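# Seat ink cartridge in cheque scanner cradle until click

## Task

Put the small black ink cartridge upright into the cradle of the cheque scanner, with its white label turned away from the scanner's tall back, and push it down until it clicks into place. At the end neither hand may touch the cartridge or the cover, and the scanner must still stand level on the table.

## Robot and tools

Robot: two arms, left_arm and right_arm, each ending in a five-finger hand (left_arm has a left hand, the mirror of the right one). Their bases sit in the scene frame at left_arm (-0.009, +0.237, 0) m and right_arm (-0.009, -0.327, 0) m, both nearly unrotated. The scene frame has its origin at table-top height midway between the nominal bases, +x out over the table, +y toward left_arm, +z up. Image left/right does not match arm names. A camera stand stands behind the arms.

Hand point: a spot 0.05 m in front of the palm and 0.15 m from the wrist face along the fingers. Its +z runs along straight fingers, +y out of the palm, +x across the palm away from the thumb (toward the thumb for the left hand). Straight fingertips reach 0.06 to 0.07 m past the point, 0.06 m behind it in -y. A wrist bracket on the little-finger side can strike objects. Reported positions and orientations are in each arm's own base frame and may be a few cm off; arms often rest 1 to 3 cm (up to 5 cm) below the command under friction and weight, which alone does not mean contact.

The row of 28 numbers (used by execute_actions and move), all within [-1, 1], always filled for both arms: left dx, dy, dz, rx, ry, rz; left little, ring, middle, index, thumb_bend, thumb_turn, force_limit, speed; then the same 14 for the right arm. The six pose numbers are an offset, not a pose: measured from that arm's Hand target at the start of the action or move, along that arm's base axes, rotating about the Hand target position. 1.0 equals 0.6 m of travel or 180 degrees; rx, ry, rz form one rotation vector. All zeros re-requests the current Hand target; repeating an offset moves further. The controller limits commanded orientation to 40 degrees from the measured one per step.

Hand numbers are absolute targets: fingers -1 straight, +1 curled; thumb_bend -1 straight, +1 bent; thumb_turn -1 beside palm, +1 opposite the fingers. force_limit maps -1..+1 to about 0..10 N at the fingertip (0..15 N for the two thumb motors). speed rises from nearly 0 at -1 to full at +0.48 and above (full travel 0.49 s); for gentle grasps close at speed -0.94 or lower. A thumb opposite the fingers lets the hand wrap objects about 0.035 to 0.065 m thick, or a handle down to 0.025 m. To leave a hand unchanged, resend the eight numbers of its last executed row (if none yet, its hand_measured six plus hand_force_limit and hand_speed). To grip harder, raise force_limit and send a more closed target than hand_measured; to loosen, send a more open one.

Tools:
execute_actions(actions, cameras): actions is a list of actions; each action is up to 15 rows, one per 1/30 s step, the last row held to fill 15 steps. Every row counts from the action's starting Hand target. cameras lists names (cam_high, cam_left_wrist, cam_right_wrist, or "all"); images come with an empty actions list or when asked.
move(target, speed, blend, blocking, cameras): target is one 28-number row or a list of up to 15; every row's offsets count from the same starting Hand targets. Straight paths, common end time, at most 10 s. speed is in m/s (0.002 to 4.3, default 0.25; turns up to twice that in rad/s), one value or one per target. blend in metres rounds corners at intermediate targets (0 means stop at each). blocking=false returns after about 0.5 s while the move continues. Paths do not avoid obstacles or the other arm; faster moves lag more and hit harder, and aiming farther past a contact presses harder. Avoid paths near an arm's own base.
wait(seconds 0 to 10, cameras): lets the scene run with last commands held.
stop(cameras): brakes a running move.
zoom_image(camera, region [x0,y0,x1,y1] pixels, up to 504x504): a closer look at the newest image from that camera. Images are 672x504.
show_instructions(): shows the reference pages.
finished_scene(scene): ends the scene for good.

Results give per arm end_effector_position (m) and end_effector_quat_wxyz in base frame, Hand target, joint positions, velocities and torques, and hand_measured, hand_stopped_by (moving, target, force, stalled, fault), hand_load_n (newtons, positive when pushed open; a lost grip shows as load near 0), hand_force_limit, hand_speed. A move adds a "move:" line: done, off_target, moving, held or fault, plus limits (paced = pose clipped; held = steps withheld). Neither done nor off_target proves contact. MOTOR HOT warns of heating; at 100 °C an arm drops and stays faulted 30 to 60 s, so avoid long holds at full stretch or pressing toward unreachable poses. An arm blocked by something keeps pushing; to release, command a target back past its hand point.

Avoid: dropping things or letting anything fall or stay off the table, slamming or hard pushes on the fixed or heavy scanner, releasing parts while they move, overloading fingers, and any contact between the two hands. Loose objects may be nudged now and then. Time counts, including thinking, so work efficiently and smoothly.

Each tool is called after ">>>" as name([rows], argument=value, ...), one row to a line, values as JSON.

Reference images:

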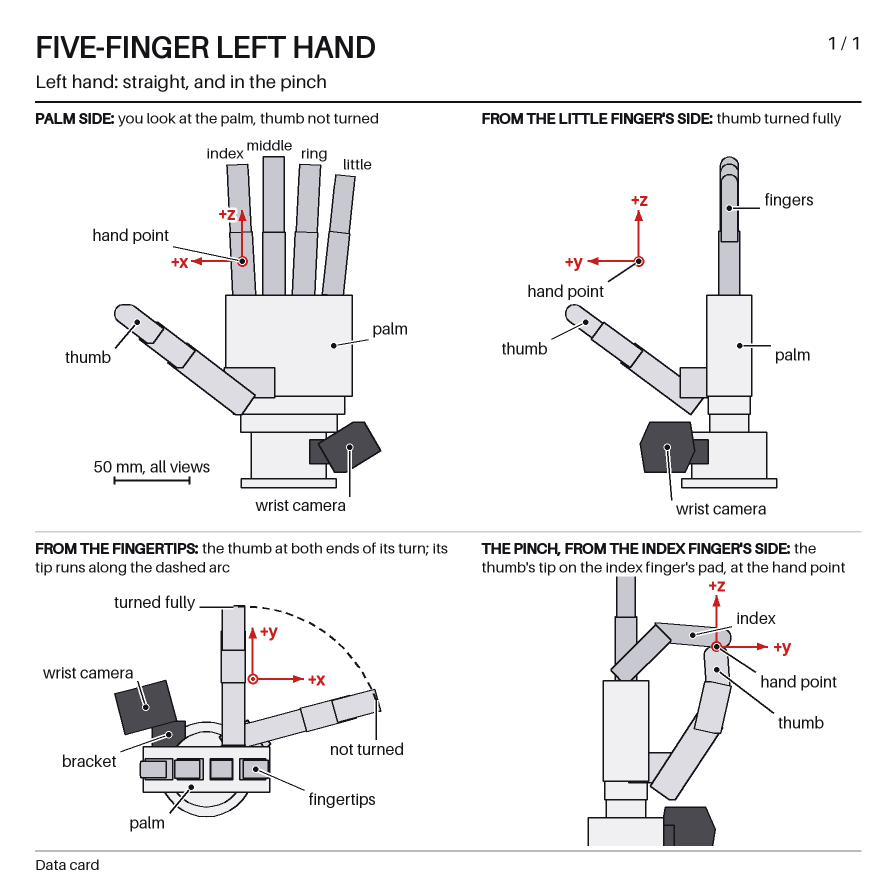

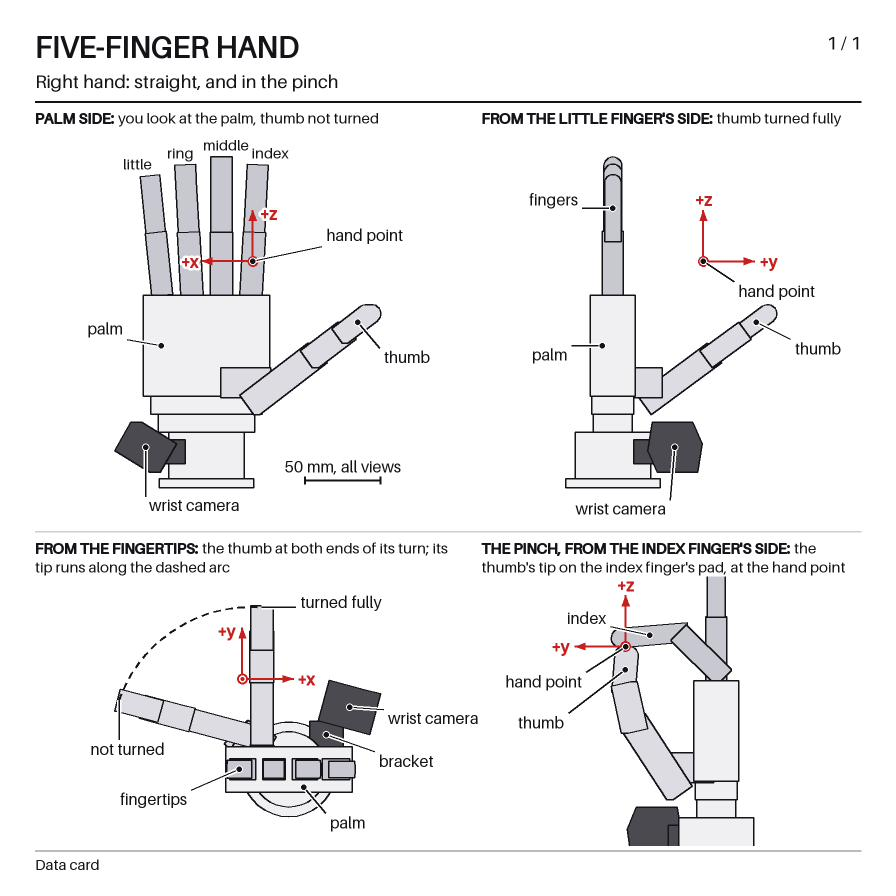

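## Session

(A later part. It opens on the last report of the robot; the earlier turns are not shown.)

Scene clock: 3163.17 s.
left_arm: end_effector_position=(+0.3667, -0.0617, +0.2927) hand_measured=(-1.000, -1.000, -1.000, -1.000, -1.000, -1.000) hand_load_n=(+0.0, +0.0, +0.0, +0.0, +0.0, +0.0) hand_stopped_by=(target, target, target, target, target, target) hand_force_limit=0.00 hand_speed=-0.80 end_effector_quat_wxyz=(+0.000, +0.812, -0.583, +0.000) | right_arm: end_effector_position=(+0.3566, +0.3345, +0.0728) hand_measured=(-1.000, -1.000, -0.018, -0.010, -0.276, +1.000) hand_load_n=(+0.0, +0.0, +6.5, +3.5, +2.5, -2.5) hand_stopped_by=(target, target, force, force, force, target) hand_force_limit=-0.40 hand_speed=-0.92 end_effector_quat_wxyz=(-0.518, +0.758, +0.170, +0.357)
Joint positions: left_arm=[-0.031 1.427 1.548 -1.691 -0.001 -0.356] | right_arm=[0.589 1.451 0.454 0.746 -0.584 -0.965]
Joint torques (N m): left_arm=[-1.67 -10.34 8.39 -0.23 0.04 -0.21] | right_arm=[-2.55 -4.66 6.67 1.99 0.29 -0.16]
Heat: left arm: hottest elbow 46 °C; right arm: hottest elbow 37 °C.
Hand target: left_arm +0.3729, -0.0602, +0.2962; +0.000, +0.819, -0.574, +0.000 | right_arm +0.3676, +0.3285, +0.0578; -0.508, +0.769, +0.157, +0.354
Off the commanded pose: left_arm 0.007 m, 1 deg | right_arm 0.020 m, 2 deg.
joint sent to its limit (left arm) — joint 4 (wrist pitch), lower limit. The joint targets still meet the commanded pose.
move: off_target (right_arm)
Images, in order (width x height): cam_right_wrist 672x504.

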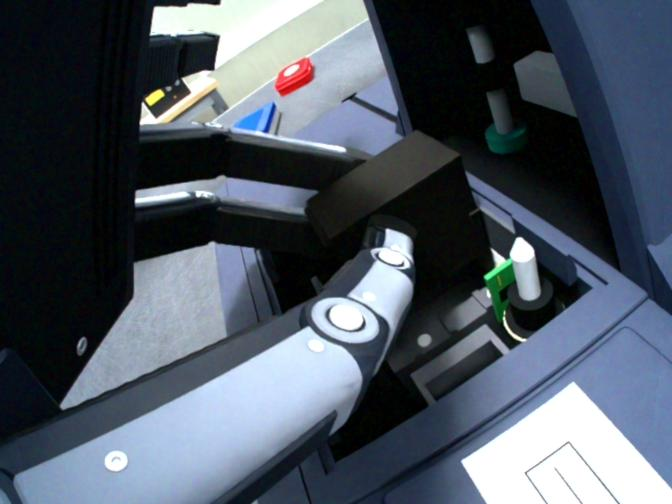

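>>> move([
  [0,0,0,0,0,0,-1,-1,-1,-1,-1,-1,0,-0.8,-0.006,0.006,0.15,0,0,0,-1,-1,0.2,0.2,-0.26,1,-0.4,-0.92],
  [0,0,0,0,0,0,-1,-1,-1,-1,-1,-1,0,-0.8,-0.15,0.0,0.17,0,0,0,-1,-1,0.2,0.2,-0.26,1,-0.4,-0.92],
], speed=[0.06,0.12], blend=0.02, cameras=["cam_left_wrist","cam_right_wrist"])

>>> zoom_image(camera="cam_right_wrist", region=[470, 130, 672, 330])

>>> zoom_image(camera="cam_left_wrist", region=[290, 255, 400, 365])

Scene clock: 3204.63 s.
left_arm: end_effector_position=(+0.3667, -0.0617, +0.2927) hand_measured=(-1.000, -1.000, -1.000, -1.000, -1.000, -1.000) hand_load_n=(+0.0, +0.0, +0.0, +0.0, +0.0, +0.0) hand_stopped_by=(target, target, target, target, target, target) hand_force_limit=0.00 hand_speed=-0.80 end_effector_quat_wxyz=(+0.000, +0.812, -0.583, +0.000) | right_arm: end_effector_position=(+0.2804, +0.3245, +0.1543) hand_measured=(-1.000, -1.000, -0.018, -0.010, -0.276, +1.000) hand_load_n=(+0.0, +0.0, +5.5, +2.0, +5.5, +1.0) hand_stopped_by=(target, target, force, force, force, target) hand_force_limit=-0.40 hand_speed=-0.92 end_effector_quat_wxyz=(-0.503, +0.772, +0.155, +0.355)
Joint positions: left_arm=[-0.031 1.427 1.548 -1.691 -0.001 -0.356] | right_arm=[0.747 0.958 0.416 0.277 -0.395 -0.916]
Joint torques (N m): left_arm=[-1.03 -10.64 8.61 0.02 0.02 -0.23] | right_arm=[-0.38 -4.42 8.68 1.84 -0.01 -0.09]
Heat: left arm: hottest elbow 46 °C; right arm: hottest elbow 37 °C.
Hand target: left_arm +0.3729, -0.0602, +0.2962; +0.000, +0.819, -0.574, +0.000 | right_arm +0.2774, +0.3284, +0.1597; -0.508, +0.769, +0.157, +0.354
Off the commanded pose: left_arm 0.007 m, 1 deg | right_arm 0.007 m, 1 deg.
joint sent to its limit (left arm) — joint 4 (wrist pitch), lower limit. The joint targets still meet the commanded pose.
move: done
Images, in order (width x height): cam_left_wrist 672x504, cam_right_wrist 672x504.

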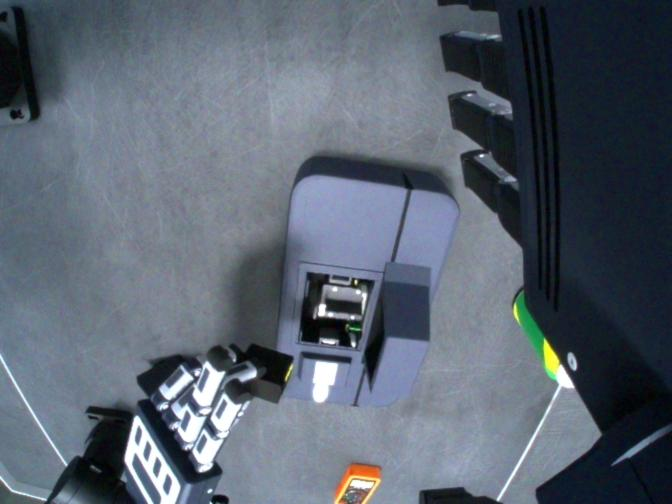

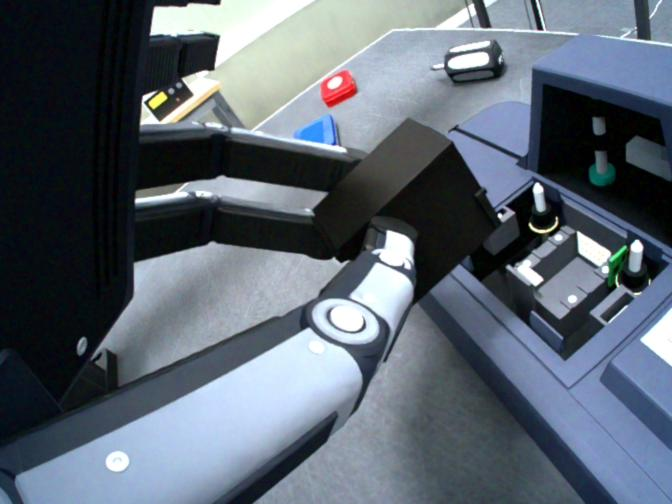

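Scaled by 2.495 from the camera's 672x504 image, which has a finer 960x720 frame.

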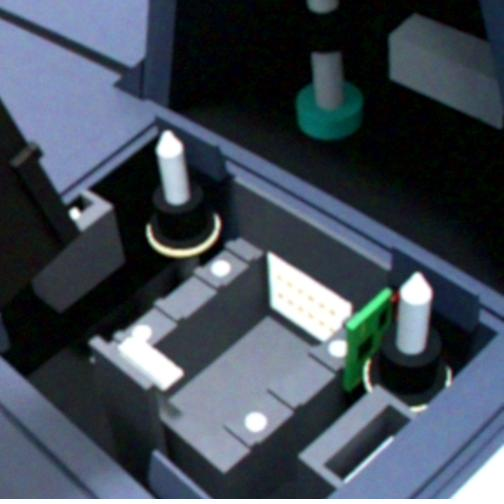

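Scaled by 4.582 from the camera's 672x504 image, which has a finer 960x720 frame.

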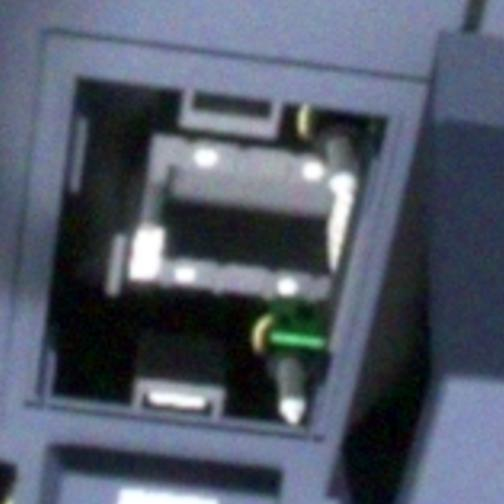

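>>> zoom_image(camera="cam_right_wrist", region=[280, 100, 530, 330])

Scaled by 2.016 from the camera's 672x504 image, which has a finer 960x720 frame.

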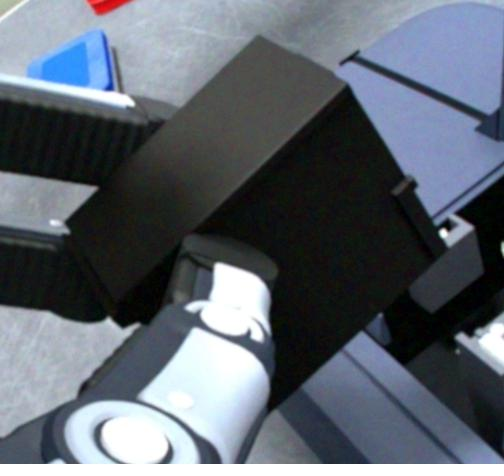

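>>> move(target=[0,0,0,0,0,0,-1,-1,-1,-1,-1,-1,0,-0.8,0,0,0,0,0.0556,0,-1,-1,0.2,0.2,-0.26,1,-0.4,-0.92], speed=0.2, cameras=["cam_right_wrist"])

>>> zoom_image(camera="cam_right_wrist", region=[280, 90, 530, 330])

Scene clock: 3436.67 s.
left_arm: end_effector_position=(+0.3667, -0.0617, +0.2927) hand_measured=(-1.000, -1.000, -1.000, -1.000, -1.000, -1.000) hand_load_n=(+0.0, +0.0, +0.0, +0.0, +0.0, +0.0) hand_stopped_by=(target, target, target, target, target, target) hand_force_limit=0.00 hand_speed=-0.80 end_effector_quat_wxyz=(+0.000, +0.812, -0.583, +0.000) | right_arm: end_effector_position=(+0.2582, +0.3175, +0.1306) hand_measured=(-1.000, -1.000, -0.018, -0.010, -0.276, +1.000) hand_load_n=(+0.0, +0.0, +5.5, +2.0, +6.0, +1.0) hand_stopped_by=(target, target, force, force, force, target) hand_force_limit=-0.40 hand_speed=-0.92 end_effector_quat_wxyz=(-0.509, +0.810, +0.115, +0.269)
Joint positions: left_arm=[-0.031 1.427 1.548 -1.691 -0.001 -0.356] | right_arm=[0.721 0.958 0.43 0.139 -0.473 -0.811]
Joint torques (N m): left_arm=[-0.97 -10.4 8.59 -0.21 -0.03 -0.19] | right_arm=[-2.02 -3.37 12.88 1.76 -0.31 -0.09]
Heat: left arm: hottest elbow 46 °C; right arm: hottest elbow 41 °C.
Hand target: left_arm +0.3729, -0.0602, +0.2962; +0.000, +0.819, -0.574, +0.000 | right_arm +0.2775, +0.3284, +0.1597; -0.519, +0.797, +0.112, +0.286
Off the commanded pose: left_arm 0.007 m, 1 deg | right_arm 0.037 m, 3 deg.
joint sent to its limit (left arm) — joint 4 (wrist pitch), lower limit. The joint targets still meet the commanded pose.
move: off_target (right_arm)
Images, in order (width x height): cam_right_wrist 672x504.

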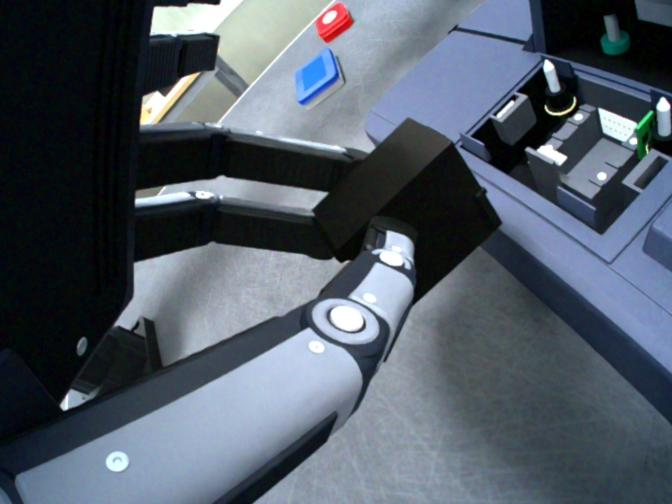

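Scaled by 2.016 from the camera's 672x504 image, which has a finer 960x720 frame.

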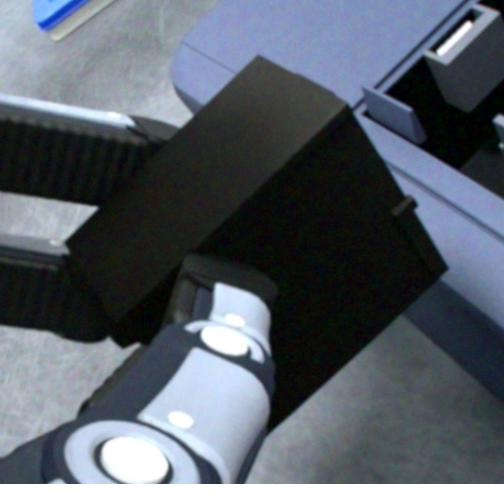

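>>> move([
  [0,0,0,0,0,0,-1,-1,-1,-1,-1,-1,0,-0.8,-0.0708,-0.02,-0.03,0,0,0,-1,-1,0.2,0.2,-0.26,1,-0.4,-0.92],
  [0,0,0,0,0,0,-1,-1,-1,-1,-1,-1,0,-0.8,-0.0708,-0.02,-0.175,0,0,0,-1,-1,0.2,0.2,-0.26,1,-0.4,-0.92],
], speed=0.12, blend=0.02, cameras=["cam_right_wrist"])

>>> zoom_image(camera="cam_right_wrist", region=[280, 90, 530, 340])

Scene clock: 3451.13 s.
left_arm: end_effector_position=(+0.3667, -0.0617, +0.2927) hand_measured=(-1.000, -1.000, -1.000, -1.000, -1.000, -1.000) hand_load_n=(+0.0, +0.0, +0.0, +0.0, +0.0, +0.0) hand_stopped_by=(target, target, target, target, target, target) hand_force_limit=0.00 hand_speed=-0.80 end_effector_quat_wxyz=(+0.000, +0.812, -0.583, +0.000) | right_arm: end_effector_position=(+0.2352, +0.3087, +0.0457) hand_measured=(-1.000, -1.000, -0.018, -0.010, -0.276, +1.000) hand_load_n=(+0.0, +0.0, +6.0, +2.0, +5.5, +1.5) hand_stopped_by=(target, target, force, force, force, target) hand_force_limit=-0.40 hand_speed=-0.92 end_effector_quat_wxyz=(-0.509, +0.807, +0.107, +0.280)
Joint positions: left_arm=[-0.031 1.427 1.548 -1.691 -0.001 -0.356] | right_arm=[0.773 1.167 0.233 0.573 -0.402 -0.781]
Joint torques (N m): left_arm=[-1.26 -10.29 8.57 -0.27 0.02 -0.26] | right_arm=[0.03 -4.42 6.57 2.96 -0.05 -0.08]
Heat: left arm: hottest elbow 46 °C; right arm: hottest elbow 45 °C.
Hand target: left_arm +0.3729, -0.0602, +0.2962; +0.000, +0.819, -0.574, +0.000 | right_arm +0.2350, +0.3164, +0.0546; -0.519, +0.797, +0.112, +0.286
Off the commanded pose: left_arm 0.007 m, 1 deg | right_arm 0.012 m, 2 deg.
joint sent to its limit (left arm) — joint 4 (wrist pitch), lower limit. The joint targets still meet the commanded pose.
move: off_target (right_arm)
Images, in order (width x height): cam_right_wrist 672x504.

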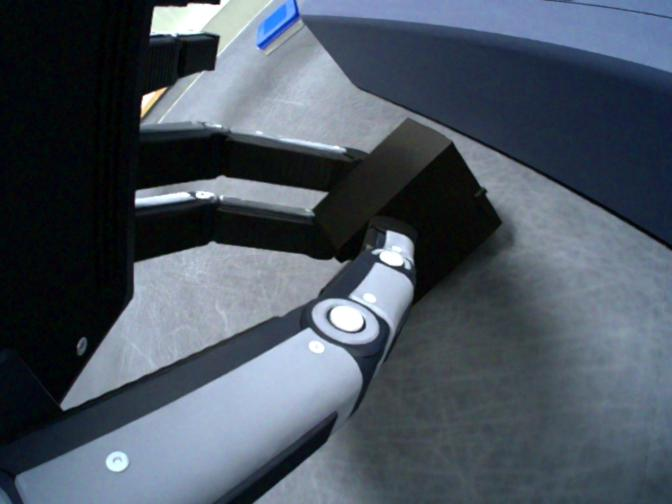

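Scaled by 2.016 from the camera's 672x504 image, which has a finer 960x720 frame.

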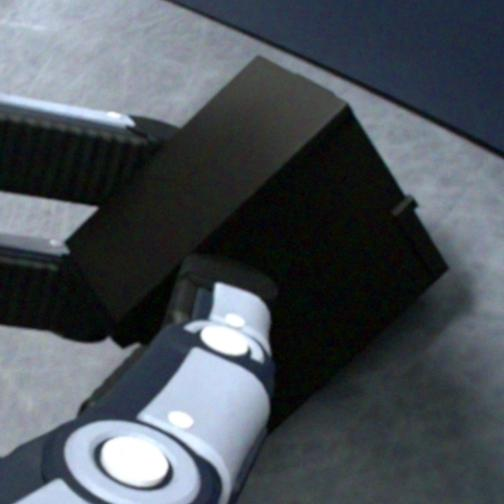

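>>> move(target=[0,0,0,0,0,0,-1,-1,-1,-1,-1,-1,0,-0.8,0,0,-0.026,0,0,0,-1,-1,0.2,0.2,-0.26,1,-0.4,-0.92], speed=0.05, cameras=["cam_right_wrist"])

>>> zoom_image(camera="cam_right_wrist", region=[280, 90, 530, 340])

Scene clock: 3457.30 s.
left_arm: end_effector_position=(+0.3667, -0.0617, +0.2927) hand_measured=(-1.000, -1.000, -1.000, -1.000, -1.000, -1.000) hand_load_n=(+0.0, +0.0, +0.0, +0.0, +0.0, +0.0) hand_stopped_by=(target, target, target, target, target, target) hand_force_limit=0.00 hand_speed=-0.80 end_effector_quat_wxyz=(+0.000, +0.812, -0.583, +0.000) | right_arm: end_effector_position=(+0.2368, +0.3104, +0.0349) hand_measured=(-1.000, -1.000, -0.018, -0.010, -0.276, +1.000) hand_load_n=(+0.0, +0.0, +6.0, +2.0, +6.0, +1.0) hand_stopped_by=(target, target, force, force, force, target) hand_force_limit=-0.40 hand_speed=-0.92 end_effector_quat_wxyz=(-0.512, +0.804, +0.108, +0.284)
Joint positions: left_arm=[-0.031 1.427 1.548 -1.691 -0.001 -0.356] | right_arm=[0.773 1.243 0.22 0.674 -0.402 -0.781]
Joint torques (N m): left_arm=[-1.2 -9.7 8.7 -0.21 0.04 -0.27] | right_arm=[0.03 -4.37 5.82 2.93 -0.03 -0.06]
Heat: left arm: hottest elbow 46 °C; right arm: hottest elbow 44 °C.
Hand target: left_arm +0.3729, -0.0602, +0.2962; +0.000, +0.819, -0.574, +0.000 | right_arm +0.2350, +0.3164, +0.0391; -0.520, +0.797, +0.112, +0.286
Off the commanded pose: left_arm 0.007 m, 1 deg | right_arm 0.008 m, 1 deg.
joint sent to its limit (left arm) — joint 4 (wrist pitch), lower limit. The joint targets still meet the commanded pose.
move: done
Images, in order (width x height): cam_right_wrist 672x504.

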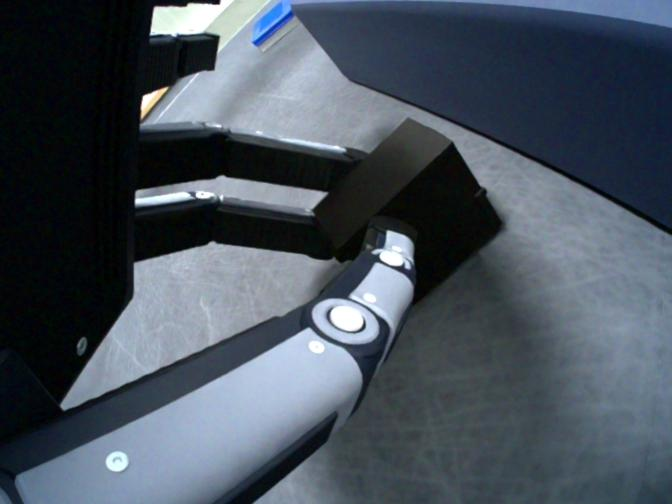

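Scaled by 2.016 from the camera's 672x504 image, which has a finer 960x720 frame.

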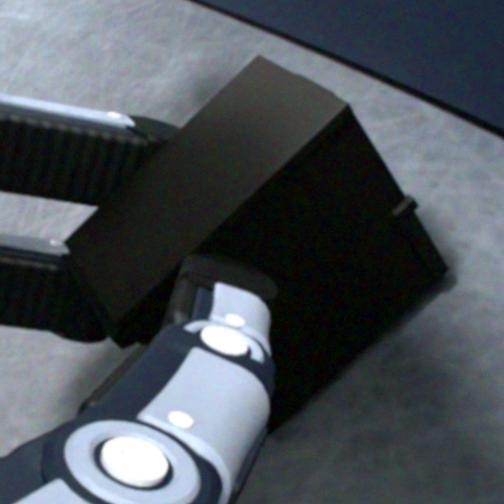

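>>> move(target=[0,0,0,0,0,0,-1,-1,-1,-1,-1,-1,0,-0.8,0,0,-0.014,0,0,0,-1,-1,0.2,0.2,-0.26,1,-0.4,-0.92], speed=0.05, cameras=["cam_right_wrist"])

>>> zoom_image(camera="cam_right_wrist", region=[280, 90, 530, 340])

Scene clock: 3463.23 s.
left_arm: end_effector_position=(+0.3667, -0.0617, +0.2927) hand_measured=(-1.000, -1.000, -1.000, -1.000, -1.000, -1.000) hand_load_n=(+0.0, +0.0, +0.0, +0.0, +0.0, +0.0) hand_stopped_by=(target, target, target, target, target, target) hand_force_limit=0.00 hand_speed=-0.80 end_effector_quat_wxyz=(+0.000, +0.812, -0.583, +0.000) | right_arm: end_effector_position=(+0.2405, +0.3140, +0.0335) hand_measured=(-1.000, -1.000, -0.018, -0.010, -0.276, +1.000) hand_load_n=(+0.0, +0.0, +5.5, +2.0, +5.5, +0.5) hand_stopped_by=(target, target, force, force, force, target) hand_force_limit=-0.40 hand_speed=-0.92 end_effector_quat_wxyz=(-0.517, +0.798, +0.109, +0.290)
Joint positions: left_arm=[-0.031 1.427 1.548 -1.691 -0.001 -0.356] | right_arm=[0.773 1.285 0.22 0.735 -0.402 -0.781]
Joint torques (N m): left_arm=[-0.97 -10.7 8.28 -0.06 -0.05 -0.24] | right_arm=[-0.15 -4.01 4.92 2.77 -0.05 -0.08]
Heat: left arm: hottest elbow 46 °C; right arm: hottest elbow 44 °C.
Hand target: left_arm +0.3729, -0.0602, +0.2962; +0.000, +0.819, -0.574, +0.000 | right_arm +0.2351, +0.3165, +0.0308; -0.520, +0.797, +0.112, +0.286
Off the commanded pose: left_arm 0.007 m, 1 deg | right_arm 0.007 m, 1 deg.
joint sent to its limit (left arm) — joint 4 (wrist pitch), lower limit. The joint targets still meet the commanded pose.
move: done
Images, in order (width x height): cam_right_wrist 672x504.

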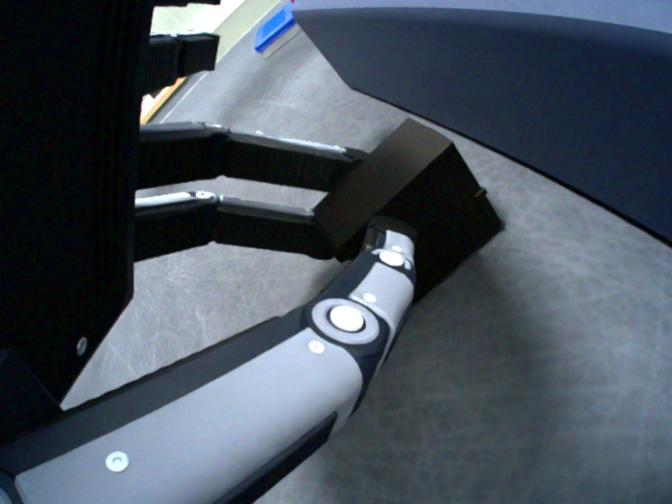

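Scaled by 2.016 from the camera's 672x504 image, which has a finer 960x720 frame.

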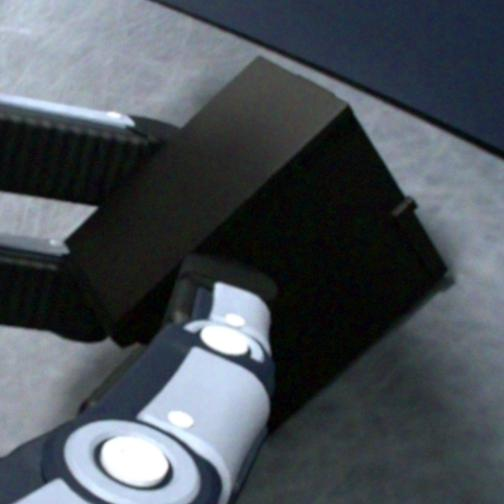

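>>> move(target=[0,0,0,0,0,0,-1,-1,-1,-1,-1,-1,0,-0.8,0,0,0,0,0,0,-1,-1,-0.3,-0.3,-0.42,1,-0.4,-0.9], speed=0.03, cameras=["cam_right_wrist"])

>>> zoom_image(camera="cam_right_wrist", region=[280, 90, 530, 340])

Scene clock: 3475.70 s.
left_arm: end_effector_position=(+0.3667, -0.0617, +0.2927) hand_measured=(-1.000, -1.000, -1.000, -1.000, -1.000, -1.000) hand_load_n=(+0.0, +0.0, +0.0, +0.0, +0.0, +0.0) hand_stopped_by=(target, target, target, target, target, target) hand_force_limit=0.00 hand_speed=-0.80 end_effector_quat_wxyz=(+0.000, +0.812, -0.583, +0.000) | right_arm: end_effector_position=(+0.2385, +0.3119, +0.0299) hand_measured=(-1.000, -1.000, -0.300, -0.300, -0.420, +1.000) hand_load_n=(+0.0, +0.0, +0.0, +0.0, +0.0, +0.0) hand_stopped_by=(target, target, target, target, target, target) hand_force_limit=-0.40 hand_speed=-0.90 end_effector_quat_wxyz=(-0.515, +0.801, +0.109, +0.287)
Joint positions: left_arm=[-0.031 1.427 1.548 -1.691 -0.001 -0.356] | right_arm=[0.773 1.289 0.215 0.735 -0.402 -0.781]
Joint torques (N m): left_arm=[-1.73 -10.05 8.58 -0.05 0.02 -0.23] | right_arm=[-0.03 -4.42 5.31 2.71 -0.07 -0.08]
Heat: left arm: hottest elbow 46 °C; right arm: hottest elbow 42 °C.
Hand target: left_arm +0.3729, -0.0602, +0.2962; +0.000, +0.819, -0.574, +0.000 | right_arm +0.2351, +0.3165, +0.0308; -0.520, +0.797, +0.112, +0.286
Off the commanded pose: left_arm 0.007 m, 1 deg | right_arm 0.006 m, 1 deg.
joint sent to its limit (left arm) — joint 4 (wrist pitch), lower limit. The joint targets still meet the commanded pose.
move: done
Images, in order (width x height): cam_right_wrist 672x504.

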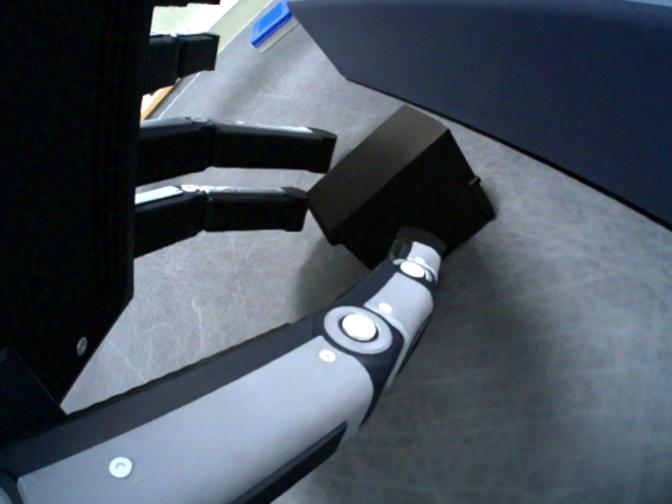

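Scaled by 2.016 from the camera's 672x504 image, which has a finer 960x720 frame.

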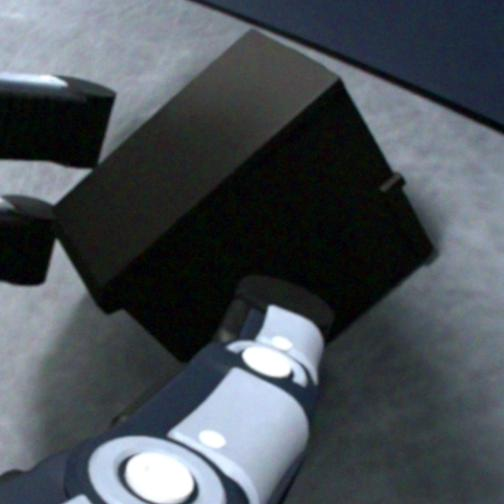

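>>> move([
  [0,0,0,0,0,0,-1,-1,-1,-1,-1,-1,0,-0.8,0,0,0.09,0,0,0,-1,-1,-0.3,-0.3,-0.42,1,-0.4,-0.9],
  [0,0,0,0,0,0,-1,-1,-1,-1,-1,-1,0,-0.8,0.0132,0.0042,0.09,0.0045,-0.057,-0.0155,-1,-1,-0.3,-0.3,-0.42,1,-0.4,-0.9],
  [0,0,0,0,0,0,-1,-1,-1,-1,-1,-1,0,-0.8,0.0132,0.0042,0.016,0.0045,-0.057,-0.0155,-1,-1,-0.3,-0.3,-0.42,1,-0.4,-0.9],
], speed=[0.08,0.15,0.08], cameras=["cam_right_wrist"])

>>> zoom_image(camera="cam_right_wrist", region=[255, 120, 475, 320])

Scene clock: 3523.80 s.
left_arm: end_effector_position=(+0.3667, -0.0617, +0.2927) hand_measured=(-1.000, -1.000, -1.000, -1.000, -1.000, -1.000) hand_load_n=(+0.0, +0.0, +0.0, +0.0, +0.0, +0.0) hand_stopped_by=(target, target, target, target, target, target) hand_force_limit=0.00 hand_speed=-0.80 end_effector_quat_wxyz=(+0.000, +0.812, -0.583, +0.000) | right_arm: end_effector_position=(+0.2454, +0.3140, +0.0353) hand_measured=(-1.000, -1.000, -0.300, -0.300, -0.420, +1.000) hand_load_n=(+0.0, +0.0, +0.0, +0.0, -0.5, +0.5) hand_stopped_by=(target, target, target, target, target, target) hand_force_limit=-0.40 hand_speed=-0.90 end_effector_quat_wxyz=(-0.500, +0.775, +0.128, +0.364)
Joint positions: left_arm=[-0.031 1.427 1.548 -1.691 -0.001 -0.356] | right_arm=[0.85 1.358 0.175 0.939 -0.248 -0.854]
Joint torques (N m): left_arm=[-1.49 -10.29 8.65 -0.27 0.01 -0.24] | right_arm=[-0.09 -5.07 4.57 2.95 0.03 -0.21]
Heat: left arm: hottest elbow 46 °C; right arm: hottest elbow 39 °C.
Hand target: left_arm +0.3729, -0.0602, +0.2962; +0.000, +0.819, -0.574, +0.000 | right_arm +0.2431, +0.3190, +0.0405; -0.506, +0.767, +0.136, +0.370
Off the commanded pose: left_arm 0.007 m, 1 deg | right_arm 0.007 m, 2 deg.
joint sent to its limit (left arm) — joint 4 (wrist pitch), lower limit. The joint targets still meet the commanded pose.
move: done
Images, in order (width x height): cam_right_wrist 672x504.

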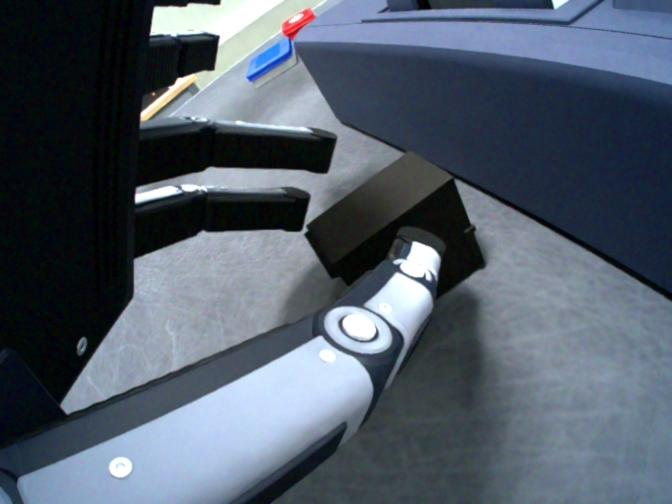

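Scaled by 2.291 from the camera's 672x504 image, which has a finer 960x720 frame.

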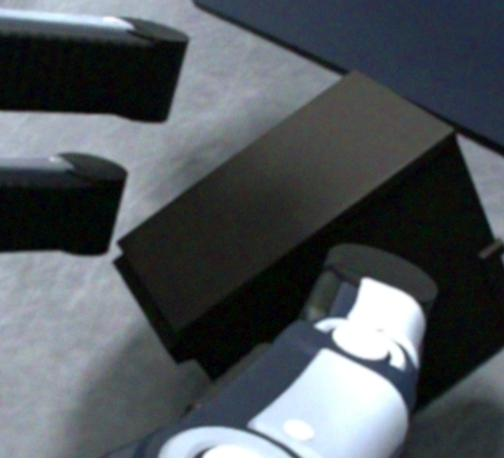

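>>> move(target=[0,0,0,0,0,0,-1,-1,-1,-1,-1,-1,0,-0.8,-0.0005,0.0015,-0.0125,0,0,0,-1,-1,-0.3,-0.3,-0.42,1,-0.4,-0.9], speed=0.05, cameras=["cam_right_wrist"])

Scene clock: 3587.33 s.
left_arm: end_effector_position=(+0.3667, -0.0617, +0.2927) hand_measured=(-1.000, -1.000, -1.000, -1.000, -1.000, -1.000) hand_load_n=(+0.0, +0.0, +0.0, +0.0, +0.0, +0.0) hand_stopped_by=(target, target, target, target, target, target) hand_force_limit=0.00 hand_speed=-0.80 end_effector_quat_wxyz=(+0.000, +0.812, -0.583, +0.000) | right_arm: end_effector_position=(+0.2468, +0.3161, +0.0312) hand_measured=(-1.000, -1.000, -0.300, -0.300, -0.420, +1.000) hand_load_n=(+0.0, +0.0, +0.0, +0.0, +0.0, +0.0) hand_stopped_by=(target, target, target, target, target, target) hand_force_limit=-0.40 hand_speed=-0.90 end_effector_quat_wxyz=(-0.502, +0.773, +0.128, +0.367)
Joint positions: left_arm=[-0.031 1.427 1.548 -1.691 -0.001 -0.356] | right_arm=[0.853 1.406 0.175 0.996 -0.244 -0.854]
Joint torques (N m): left_arm=[-1.08 -10.46 8.39 -0.2 0.01 -0.26] | right_arm=[-0.15 -4.72 4.1 2.93 0.02 -0.22]
Heat: left arm: hottest elbow 46 °C; right arm: hottest elbow 36 °C.
Hand target: left_arm +0.3729, -0.0602, +0.2962; +0.000, +0.819, -0.574, +0.000 | right_arm +0.2427, +0.3199, +0.0329; -0.506, +0.767, +0.137, +0.369
Off the commanded pose: left_arm 0.007 m, 1 deg | right_arm 0.006 m, 1 deg.
joint sent to its limit (left arm) — joint 4 (wrist pitch), lower limit. The joint targets still meet the commanded pose.
move: done
Images, in order (width x height): cam_right_wrist 672x504.

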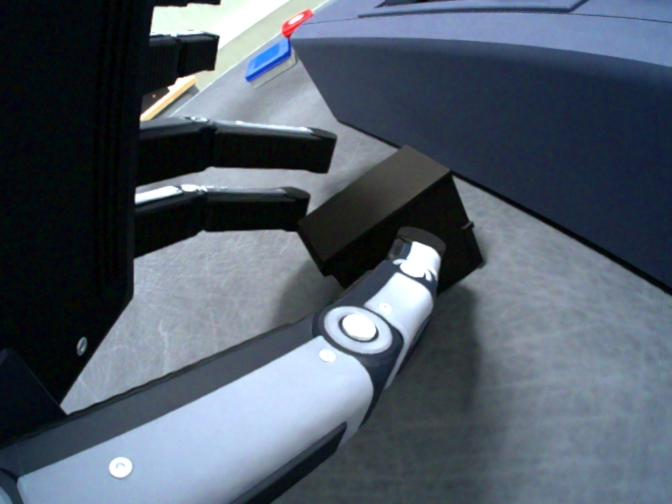

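>>> zoom_image(camera="cam_right_wrist", region=[255, 120, 507, 309])

Scaled by 2.000 from the camera's 672x504 image, which has a finer 960x720 frame.

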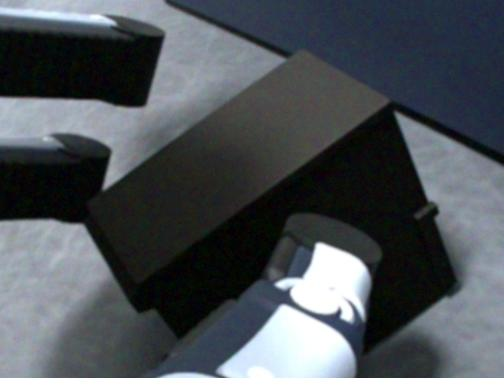

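>>> move(target=[0,0,0,0,0,0,-1,-1,-1,-1,-1,-1,0,-0.8,-0.0055,-0.0005,-0.003,0,0,0,-1,-1,-0.3,-0.3,-0.42,1,-0.4,-0.9], speed=0.05, cameras=["cam_right_wrist"])

>>> zoom_image(camera="cam_right_wrist", region=[255, 120, 507, 309])

Scene clock: 3625.33 s.
left_arm: end_effector_position=(+0.3667, -0.0617, +0.2927) hand_measured=(-1.000, -1.000, -1.000, -1.000, -1.000, -1.000) hand_load_n=(+0.0, +0.0, +0.0, -0.5, +0.0, +0.0) hand_stopped_by=(target, target, target, target, target, target) hand_force_limit=0.00 hand_speed=-0.80 end_effector_quat_wxyz=(+0.000, +0.812, -0.583, +0.000) | right_arm: end_effector_position=(+0.2433, +0.3155, +0.0296) hand_measured=(-1.000, -1.000, -0.300, -0.300, -0.420, +1.000) hand_load_n=(+0.0, -0.5, +0.0, +0.0, +0.0, +0.0) hand_stopped_by=(target, target, target, target, target, target) hand_force_limit=-0.40 hand_speed=-0.90 end_effector_quat_wxyz=(-0.502, +0.772, +0.129, +0.368)
Joint positions: left_arm=[-0.031 1.427 1.548 -1.691 -0.001 -0.356] | right_arm=[0.863 1.412 0.166 1.011 -0.234 -0.854]
Joint torques (N m): left_arm=[-0.97 -10.52 8.5 -0.34 0.06 -0.22] | right_arm=[0.15 -4.37 4.08 3.06 0.05 -0.2]
Heat: left arm: hottest elbow 46 °C; right arm: hottest elbow 35 °C.
Hand target: left_arm +0.3729, -0.0602, +0.2962; +0.000, +0.819, -0.574, +0.000 | right_arm +0.2394, +0.3196, +0.0310; -0.506, +0.767, +0.137, +0.369
Off the commanded pose: left_arm 0.007 m, 1 deg | right_arm 0.006 m, 1 deg.
joint sent to its limit (left arm) — joint 4 (wrist pitch), lower limit. The joint targets still meet the commanded pose.
move: done
Images, in order (width x height): cam_right_wrist 672x504.

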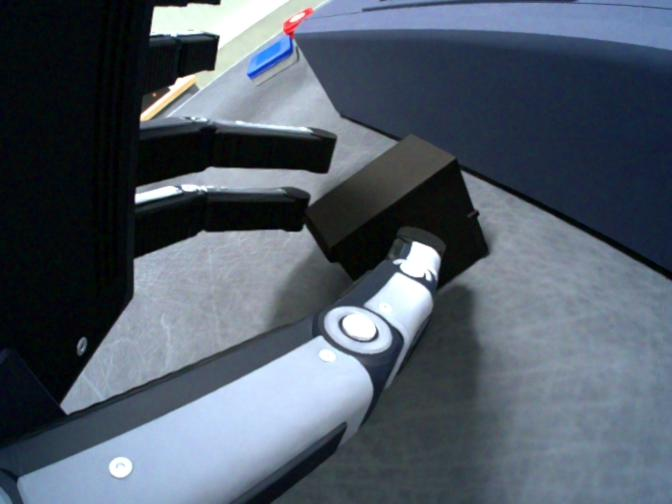

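Scaled by 2.000 from the camera's 672x504 image, which has a finer 960x720 frame.

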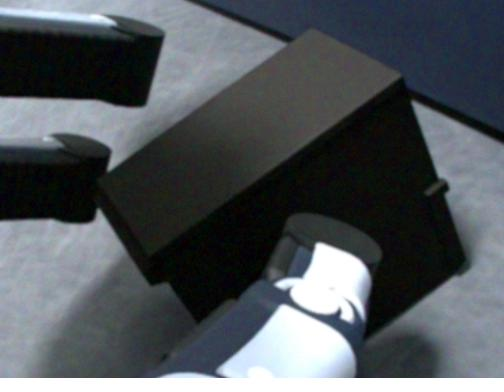

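>>> move(target=[0,0,0,0,0,0,-1,-1,-1,-1,-1,-1,0,-0.8,0,0,0,0,0,0,-1,-1,0.2,0.2,-0.26,1,-0.4,-0.92], speed=0.05, cameras=["cam_right_wrist"])

>>> zoom_image(camera="cam_right_wrist", region=[255, 100, 507, 289])

Scene clock: 3638.17 s.
left_arm: end_effector_position=(+0.3667, -0.0617, +0.2927) hand_measured=(-1.000, -1.000, -1.000, -1.000, -1.000, -1.000) hand_load_n=(-0.5, +0.0, +0.0, +0.0, +0.0, +0.0) hand_stopped_by=(target, target, target, target, target, target) hand_force_limit=0.00 hand_speed=-0.80 end_effector_quat_wxyz=(+0.000, +0.812, -0.583, +0.000) | right_arm: end_effector_position=(+0.2433, +0.3154, +0.0296) hand_measured=(-1.000, -1.000, -0.024, -0.010, -0.274, +1.000) hand_load_n=(+0.0, +0.0, +3.0, +4.0, +6.0, +0.0) hand_stopped_by=(target, target, force, force, force, target) hand_force_limit=-0.40 hand_speed=-0.92 end_effector_quat_wxyz=(-0.502, +0.772, +0.129, +0.368)
Joint positions: left_arm=[-0.031 1.427 1.548 -1.691 -0.001 -0.356] | right_arm=[0.863 1.412 0.166 1.011 -0.234 -0.854]
Joint torques (N m): left_arm=[-1.61 -10.23 8.39 -0.12 0.02 -0.21] | right_arm=[0.21 -4.78 4.08 3 0.04 -0.19]
Heat: left arm: hottest elbow 46 °C; right arm: hottest elbow 35 °C.
Hand target: left_arm +0.3729, -0.0602, +0.2962; +0.000, +0.819, -0.574, +0.000 | right_arm +0.2394, +0.3195, +0.0310; -0.506, +0.767, +0.137, +0.369
Off the commanded pose: left_arm 0.007 m, 1 deg | right_arm 0.006 m, 1 deg.
joint sent to its limit (left arm) — joint 4 (wrist pitch), lower limit. The joint targets still meet the commanded pose.
move: done
Images, in order (width x height): cam_right_wrist 672x504.

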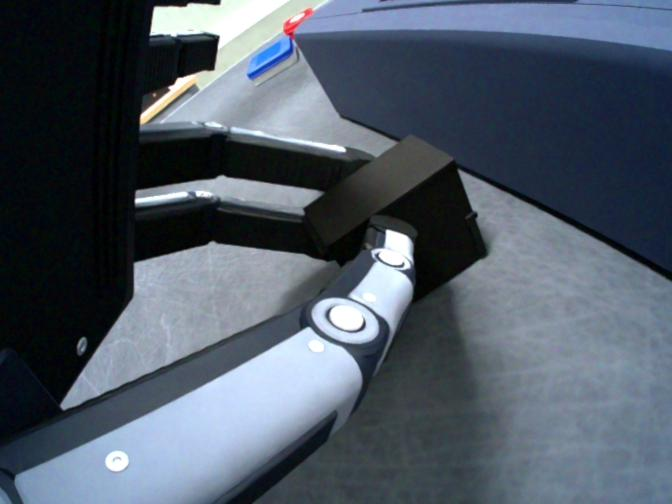

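Scaled by 2.000 from the camera's 672x504 image, which has a finer 960x720 frame.

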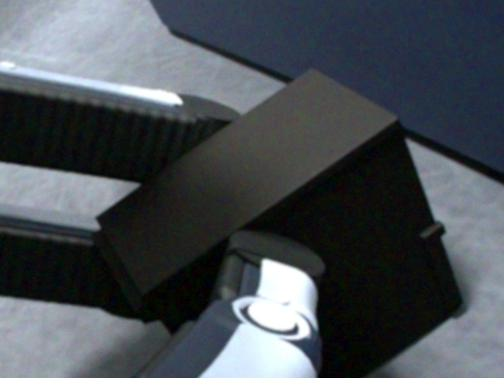

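>>> move([
  [0,0,0,0,0,0,-1,-1,-1,-1,-1,-1,0,-0.8,0,0,0.08,0,0,0,-1,-1,0.2,0.2,-0.26,1,-0.4,-0.92],
  [0,0,0,0,0,0,-1,-1,-1,-1,-1,-1,0,-0.8,0,0,0.2333,0,0,0.02,-1,-1,0.2,0.2,-0.26,1,-0.4,-0.92],
], speed=[0.06,0.1], blend=0.01, cameras=["cam_right_wrist"])

>>> zoom_image(camera="cam_right_wrist", region=[255, 100, 507, 289])

Scene clock: 3649.93 s.
left_arm: end_effector_position=(+0.3667, -0.0617, +0.2927) hand_measured=(-1.000, -1.000, -1.000, -1.000, -1.000, -1.000) hand_load_n=(+0.0, +0.0, +0.0, +0.0, +0.0, +0.0) hand_stopped_by=(target, target, target, target, target, target) hand_force_limit=0.00 hand_speed=-0.80 end_effector_quat_wxyz=(+0.000, +0.812, -0.583, +0.000) | right_arm: end_effector_position=(+0.2223, +0.3098, +0.1370) hand_measured=(-1.000, -1.000, -0.024, -0.010, -0.274, +1.000) hand_load_n=(+0.0, +0.0, +3.5, +4.0, +6.0, +0.0) hand_stopped_by=(target, target, force, force, force, target) hand_force_limit=-0.40 hand_speed=-0.92 end_effector_quat_wxyz=(-0.508, +0.780, +0.159, +0.330)
Joint positions: left_arm=[-0.031 1.427 1.548 -1.691 -0.001 -0.356] | right_arm=[0.846 0.784 0.311 0.185 -0.337 -0.875]
Joint torques (N m): left_arm=[-1.38 -10.23 8.51 -0.1 0.03 -0.21] | right_arm=[-2.2 -2.61 12.96 1.84 -0.2 -0.24]
Heat: left arm: hottest elbow 46 °C; right arm: hottest elbow 36 °C.
Hand target: left_arm +0.3729, -0.0602, +0.2962; +0.000, +0.819, -0.574, +0.000 | right_arm +0.2393, +0.3195, +0.1709; -0.517, +0.763, +0.161, +0.353
Off the commanded pose: left_arm 0.007 m, 1 deg | right_arm 0.039 m, 4 deg.
joint sent to its limit (left arm) — joint 4 (wrist pitch), lower limit. The joint targets still meet the commanded pose.
move: off_target (right_arm)
Images, in order (width x height): cam_right_wrist 672x504.

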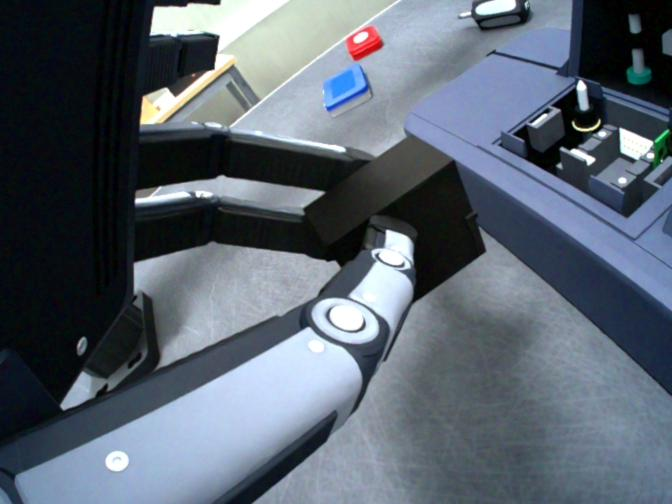

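Scaled by 2.000 from the camera's 672x504 image, which has a finer 960x720 frame.

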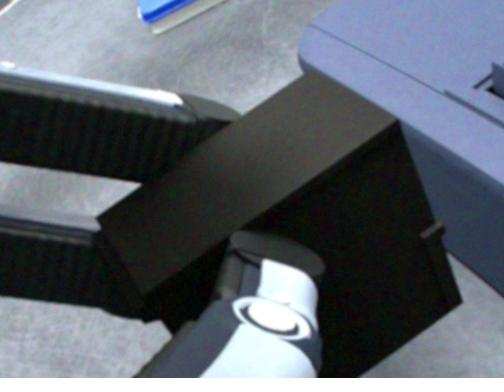

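>>> move([
  [0,0,0,0,0,0,-1,-1,-1,-1,-1,-1,0,-0.8,0,0,0.04,0,0,0,-1,-1,0.2,0.2,-0.26,1,-0.4,-0.92],
  [0,0,0,0,0,0,-1,-1,-1,-1,-1,-1,0,-0.8,0.201,0.0308,0.04,0,0,0,-1,-1,0.2,0.2,-0.26,1,-0.4,-0.92],
  [0,0,0,0,0,0,-1,-1,-1,-1,-1,-1,0,-0.8,0.2012,0.0308,-0.035,0,0,0,-1,-1,0.2,0.2,-0.26,1,-0.4,-0.92],
], speed=[0.1,0.12,0.06], blend=0.01, cameras=["cam_right_wrist"])

>>> zoom_image(camera="cam_right_wrist", region=[255, 60, 543, 276])

Scene clock: 3666.37 s.
left_arm: end_effector_position=(+0.3667, -0.0617, +0.2927) hand_measured=(-1.000, -1.000, -1.000, -1.000, -1.000, -1.000) hand_load_n=(+0.0, +0.0, +0.0, +0.0, +0.0, +0.0) hand_stopped_by=(target, target, target, target, target, target) hand_force_limit=0.00 hand_speed=-0.80 end_effector_quat_wxyz=(+0.000, +0.812, -0.583, +0.000) | right_arm: end_effector_position=(+0.3521, +0.3392, +0.1433) hand_measured=(-1.000, -1.000, -0.024, -0.010, -0.274, +1.000) hand_load_n=(+0.0, +0.0, +3.0, +4.0, +6.0, +0.0) hand_stopped_by=(target, target, force, force, force, target) hand_force_limit=-0.40 hand_speed=-0.92 end_effector_quat_wxyz=(-0.516, +0.770, +0.158, +0.339)
Joint positions: left_arm=[-0.031 1.427 1.548 -1.691 -0.001 -0.356] | right_arm=[0.607 1.221 0.552 0.384 -0.566 -0.939]
Joint torques (N m): left_arm=[-0.85 -10.7 8.66 -0.34 -0.02 -0.2] | right_arm=[-2.02 -6.65 7.98 2.93 -0.27 -0.23]
Heat: left arm: hottest elbow 46 °C; right arm: hottest elbow 42 °C.
Hand target: left_arm +0.3729, -0.0602, +0.2962; +0.000, +0.819, -0.574, +0.000 | right_arm +0.3601, +0.3379, +0.1499; -0.517, +0.763, +0.161, +0.353
Off the commanded pose: left_arm 0.007 m, 1 deg | right_arm 0.010 m, 2 deg.
joint sent to its limit (left arm) — joint 4 (wrist pitch), lower limit. The joint targets still meet the commanded pose.
move: done
Images, in order (width x height): cam_right_wrist 672x504.

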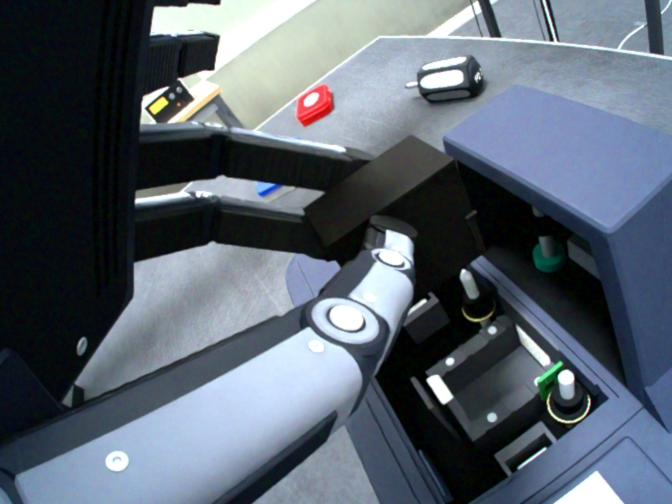

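Scaled by 1.750 from the camera's 672x504 image, which has a finer 960x720 frame.

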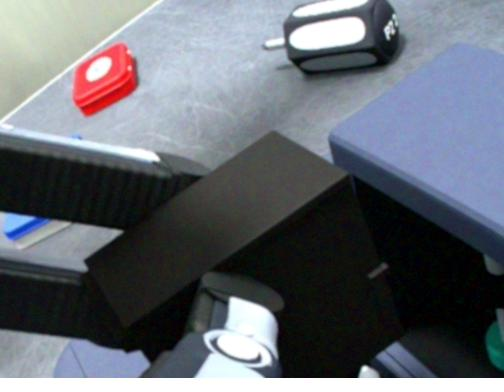

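>>> zoom_image(camera="cam_right_wrist", region=[390, 260, 642, 449])

Scaled by 2.000 from the camera's 672x504 image, which has a finer 960x720 frame.

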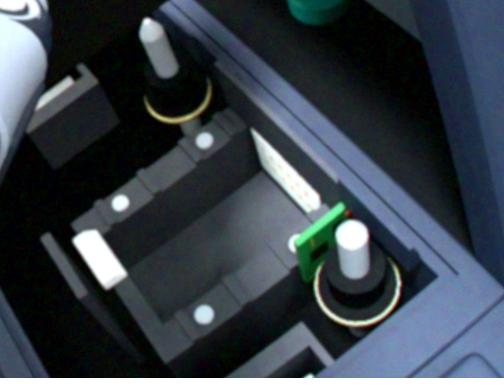

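>>> move(target=[0,0,0,0,0,0,-1,-1,-1,-1,-1,-1,0,-0.8,0.0103,-0.0083,-0.0582,0,-0.0056,-0.0028,-1,-1,0.2,0.2,-0.26,1,-0.4,-0.92], speed=0.06, cameras=["cam_right_wrist"])

>>> zoom_image(camera="cam_right_wrist", region=[360, 260, 612, 449])

Scene clock: 3793.70 s.
left_arm: end_effector_position=(+0.3667, -0.0617, +0.2927) hand_measured=(-1.000, -1.000, -1.000, -1.000, -1.000, -1.000) hand_load_n=(+0.0, +0.0, +0.0, +0.0, +0.0, +0.0) hand_stopped_by=(target, target, target, target, target, target) hand_force_limit=0.00 hand_speed=-0.80 end_effector_quat_wxyz=(+0.000, +0.812, -0.583, +0.000) | right_arm: end_effector_position=(+0.3570, +0.3360, +0.1084) hand_measured=(-1.000, -1.000, -0.024, -0.010, -0.274, +1.000) hand_load_n=(+0.0, +0.0, +3.5, +4.0, +6.0, +0.0) hand_stopped_by=(target, target, force, force, force, target) hand_force_limit=-0.40 hand_speed=-0.92 end_effector_quat_wxyz=(-0.514, +0.768, +0.160, +0.347)
Joint positions: left_arm=[-0.031 1.427 1.548 -1.691 -0.001 -0.356] | right_arm=[0.595 1.321 0.505 0.539 -0.57 -0.952]
Joint torques (N m): left_arm=[-1.38 -10.7 8.35 -0.08 0.03 -0.18] | right_arm=[-2.26 -7.3 7.24 2.99 -0.27 -0.24]
Heat: left arm: hottest elbow 46 °C; right arm: hottest elbow 41 °C.
Hand target: left_arm +0.3729, -0.0602, +0.2962; +0.000, +0.819, -0.574, +0.000 | right_arm +0.3662, +0.3331, +0.1152; -0.514, +0.760, +0.162, +0.362
Off the commanded pose: left_arm 0.007 m, 1 deg | right_arm 0.012 m, 2 deg.
joint sent to its limit (left arm) — joint 4 (wrist pitch), lower limit. The joint targets still meet the commanded pose.
move: off_target (right_arm)
Images, in order (width x height): cam_right_wrist 672x504.

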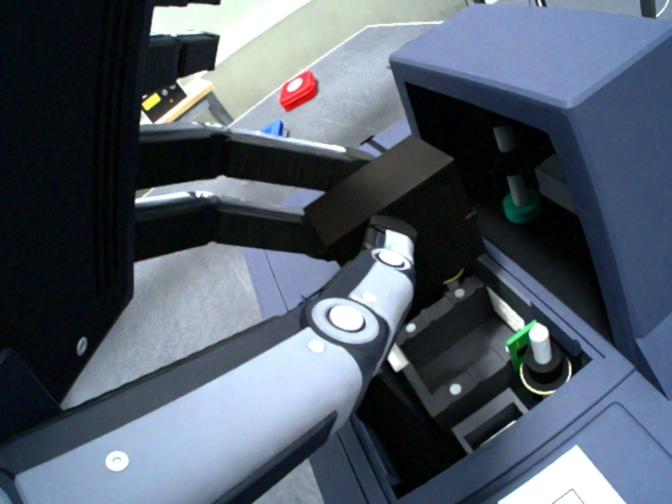

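Scaled by 2.000 from the camera's 672x504 image, which has a finer 960x720 frame.

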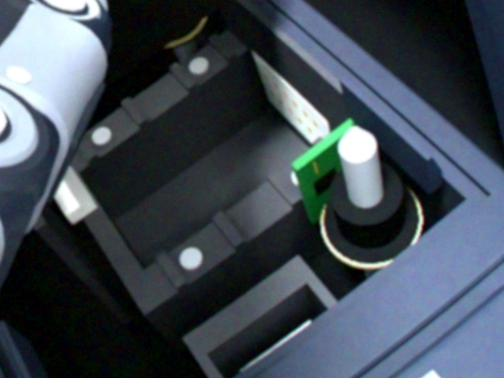

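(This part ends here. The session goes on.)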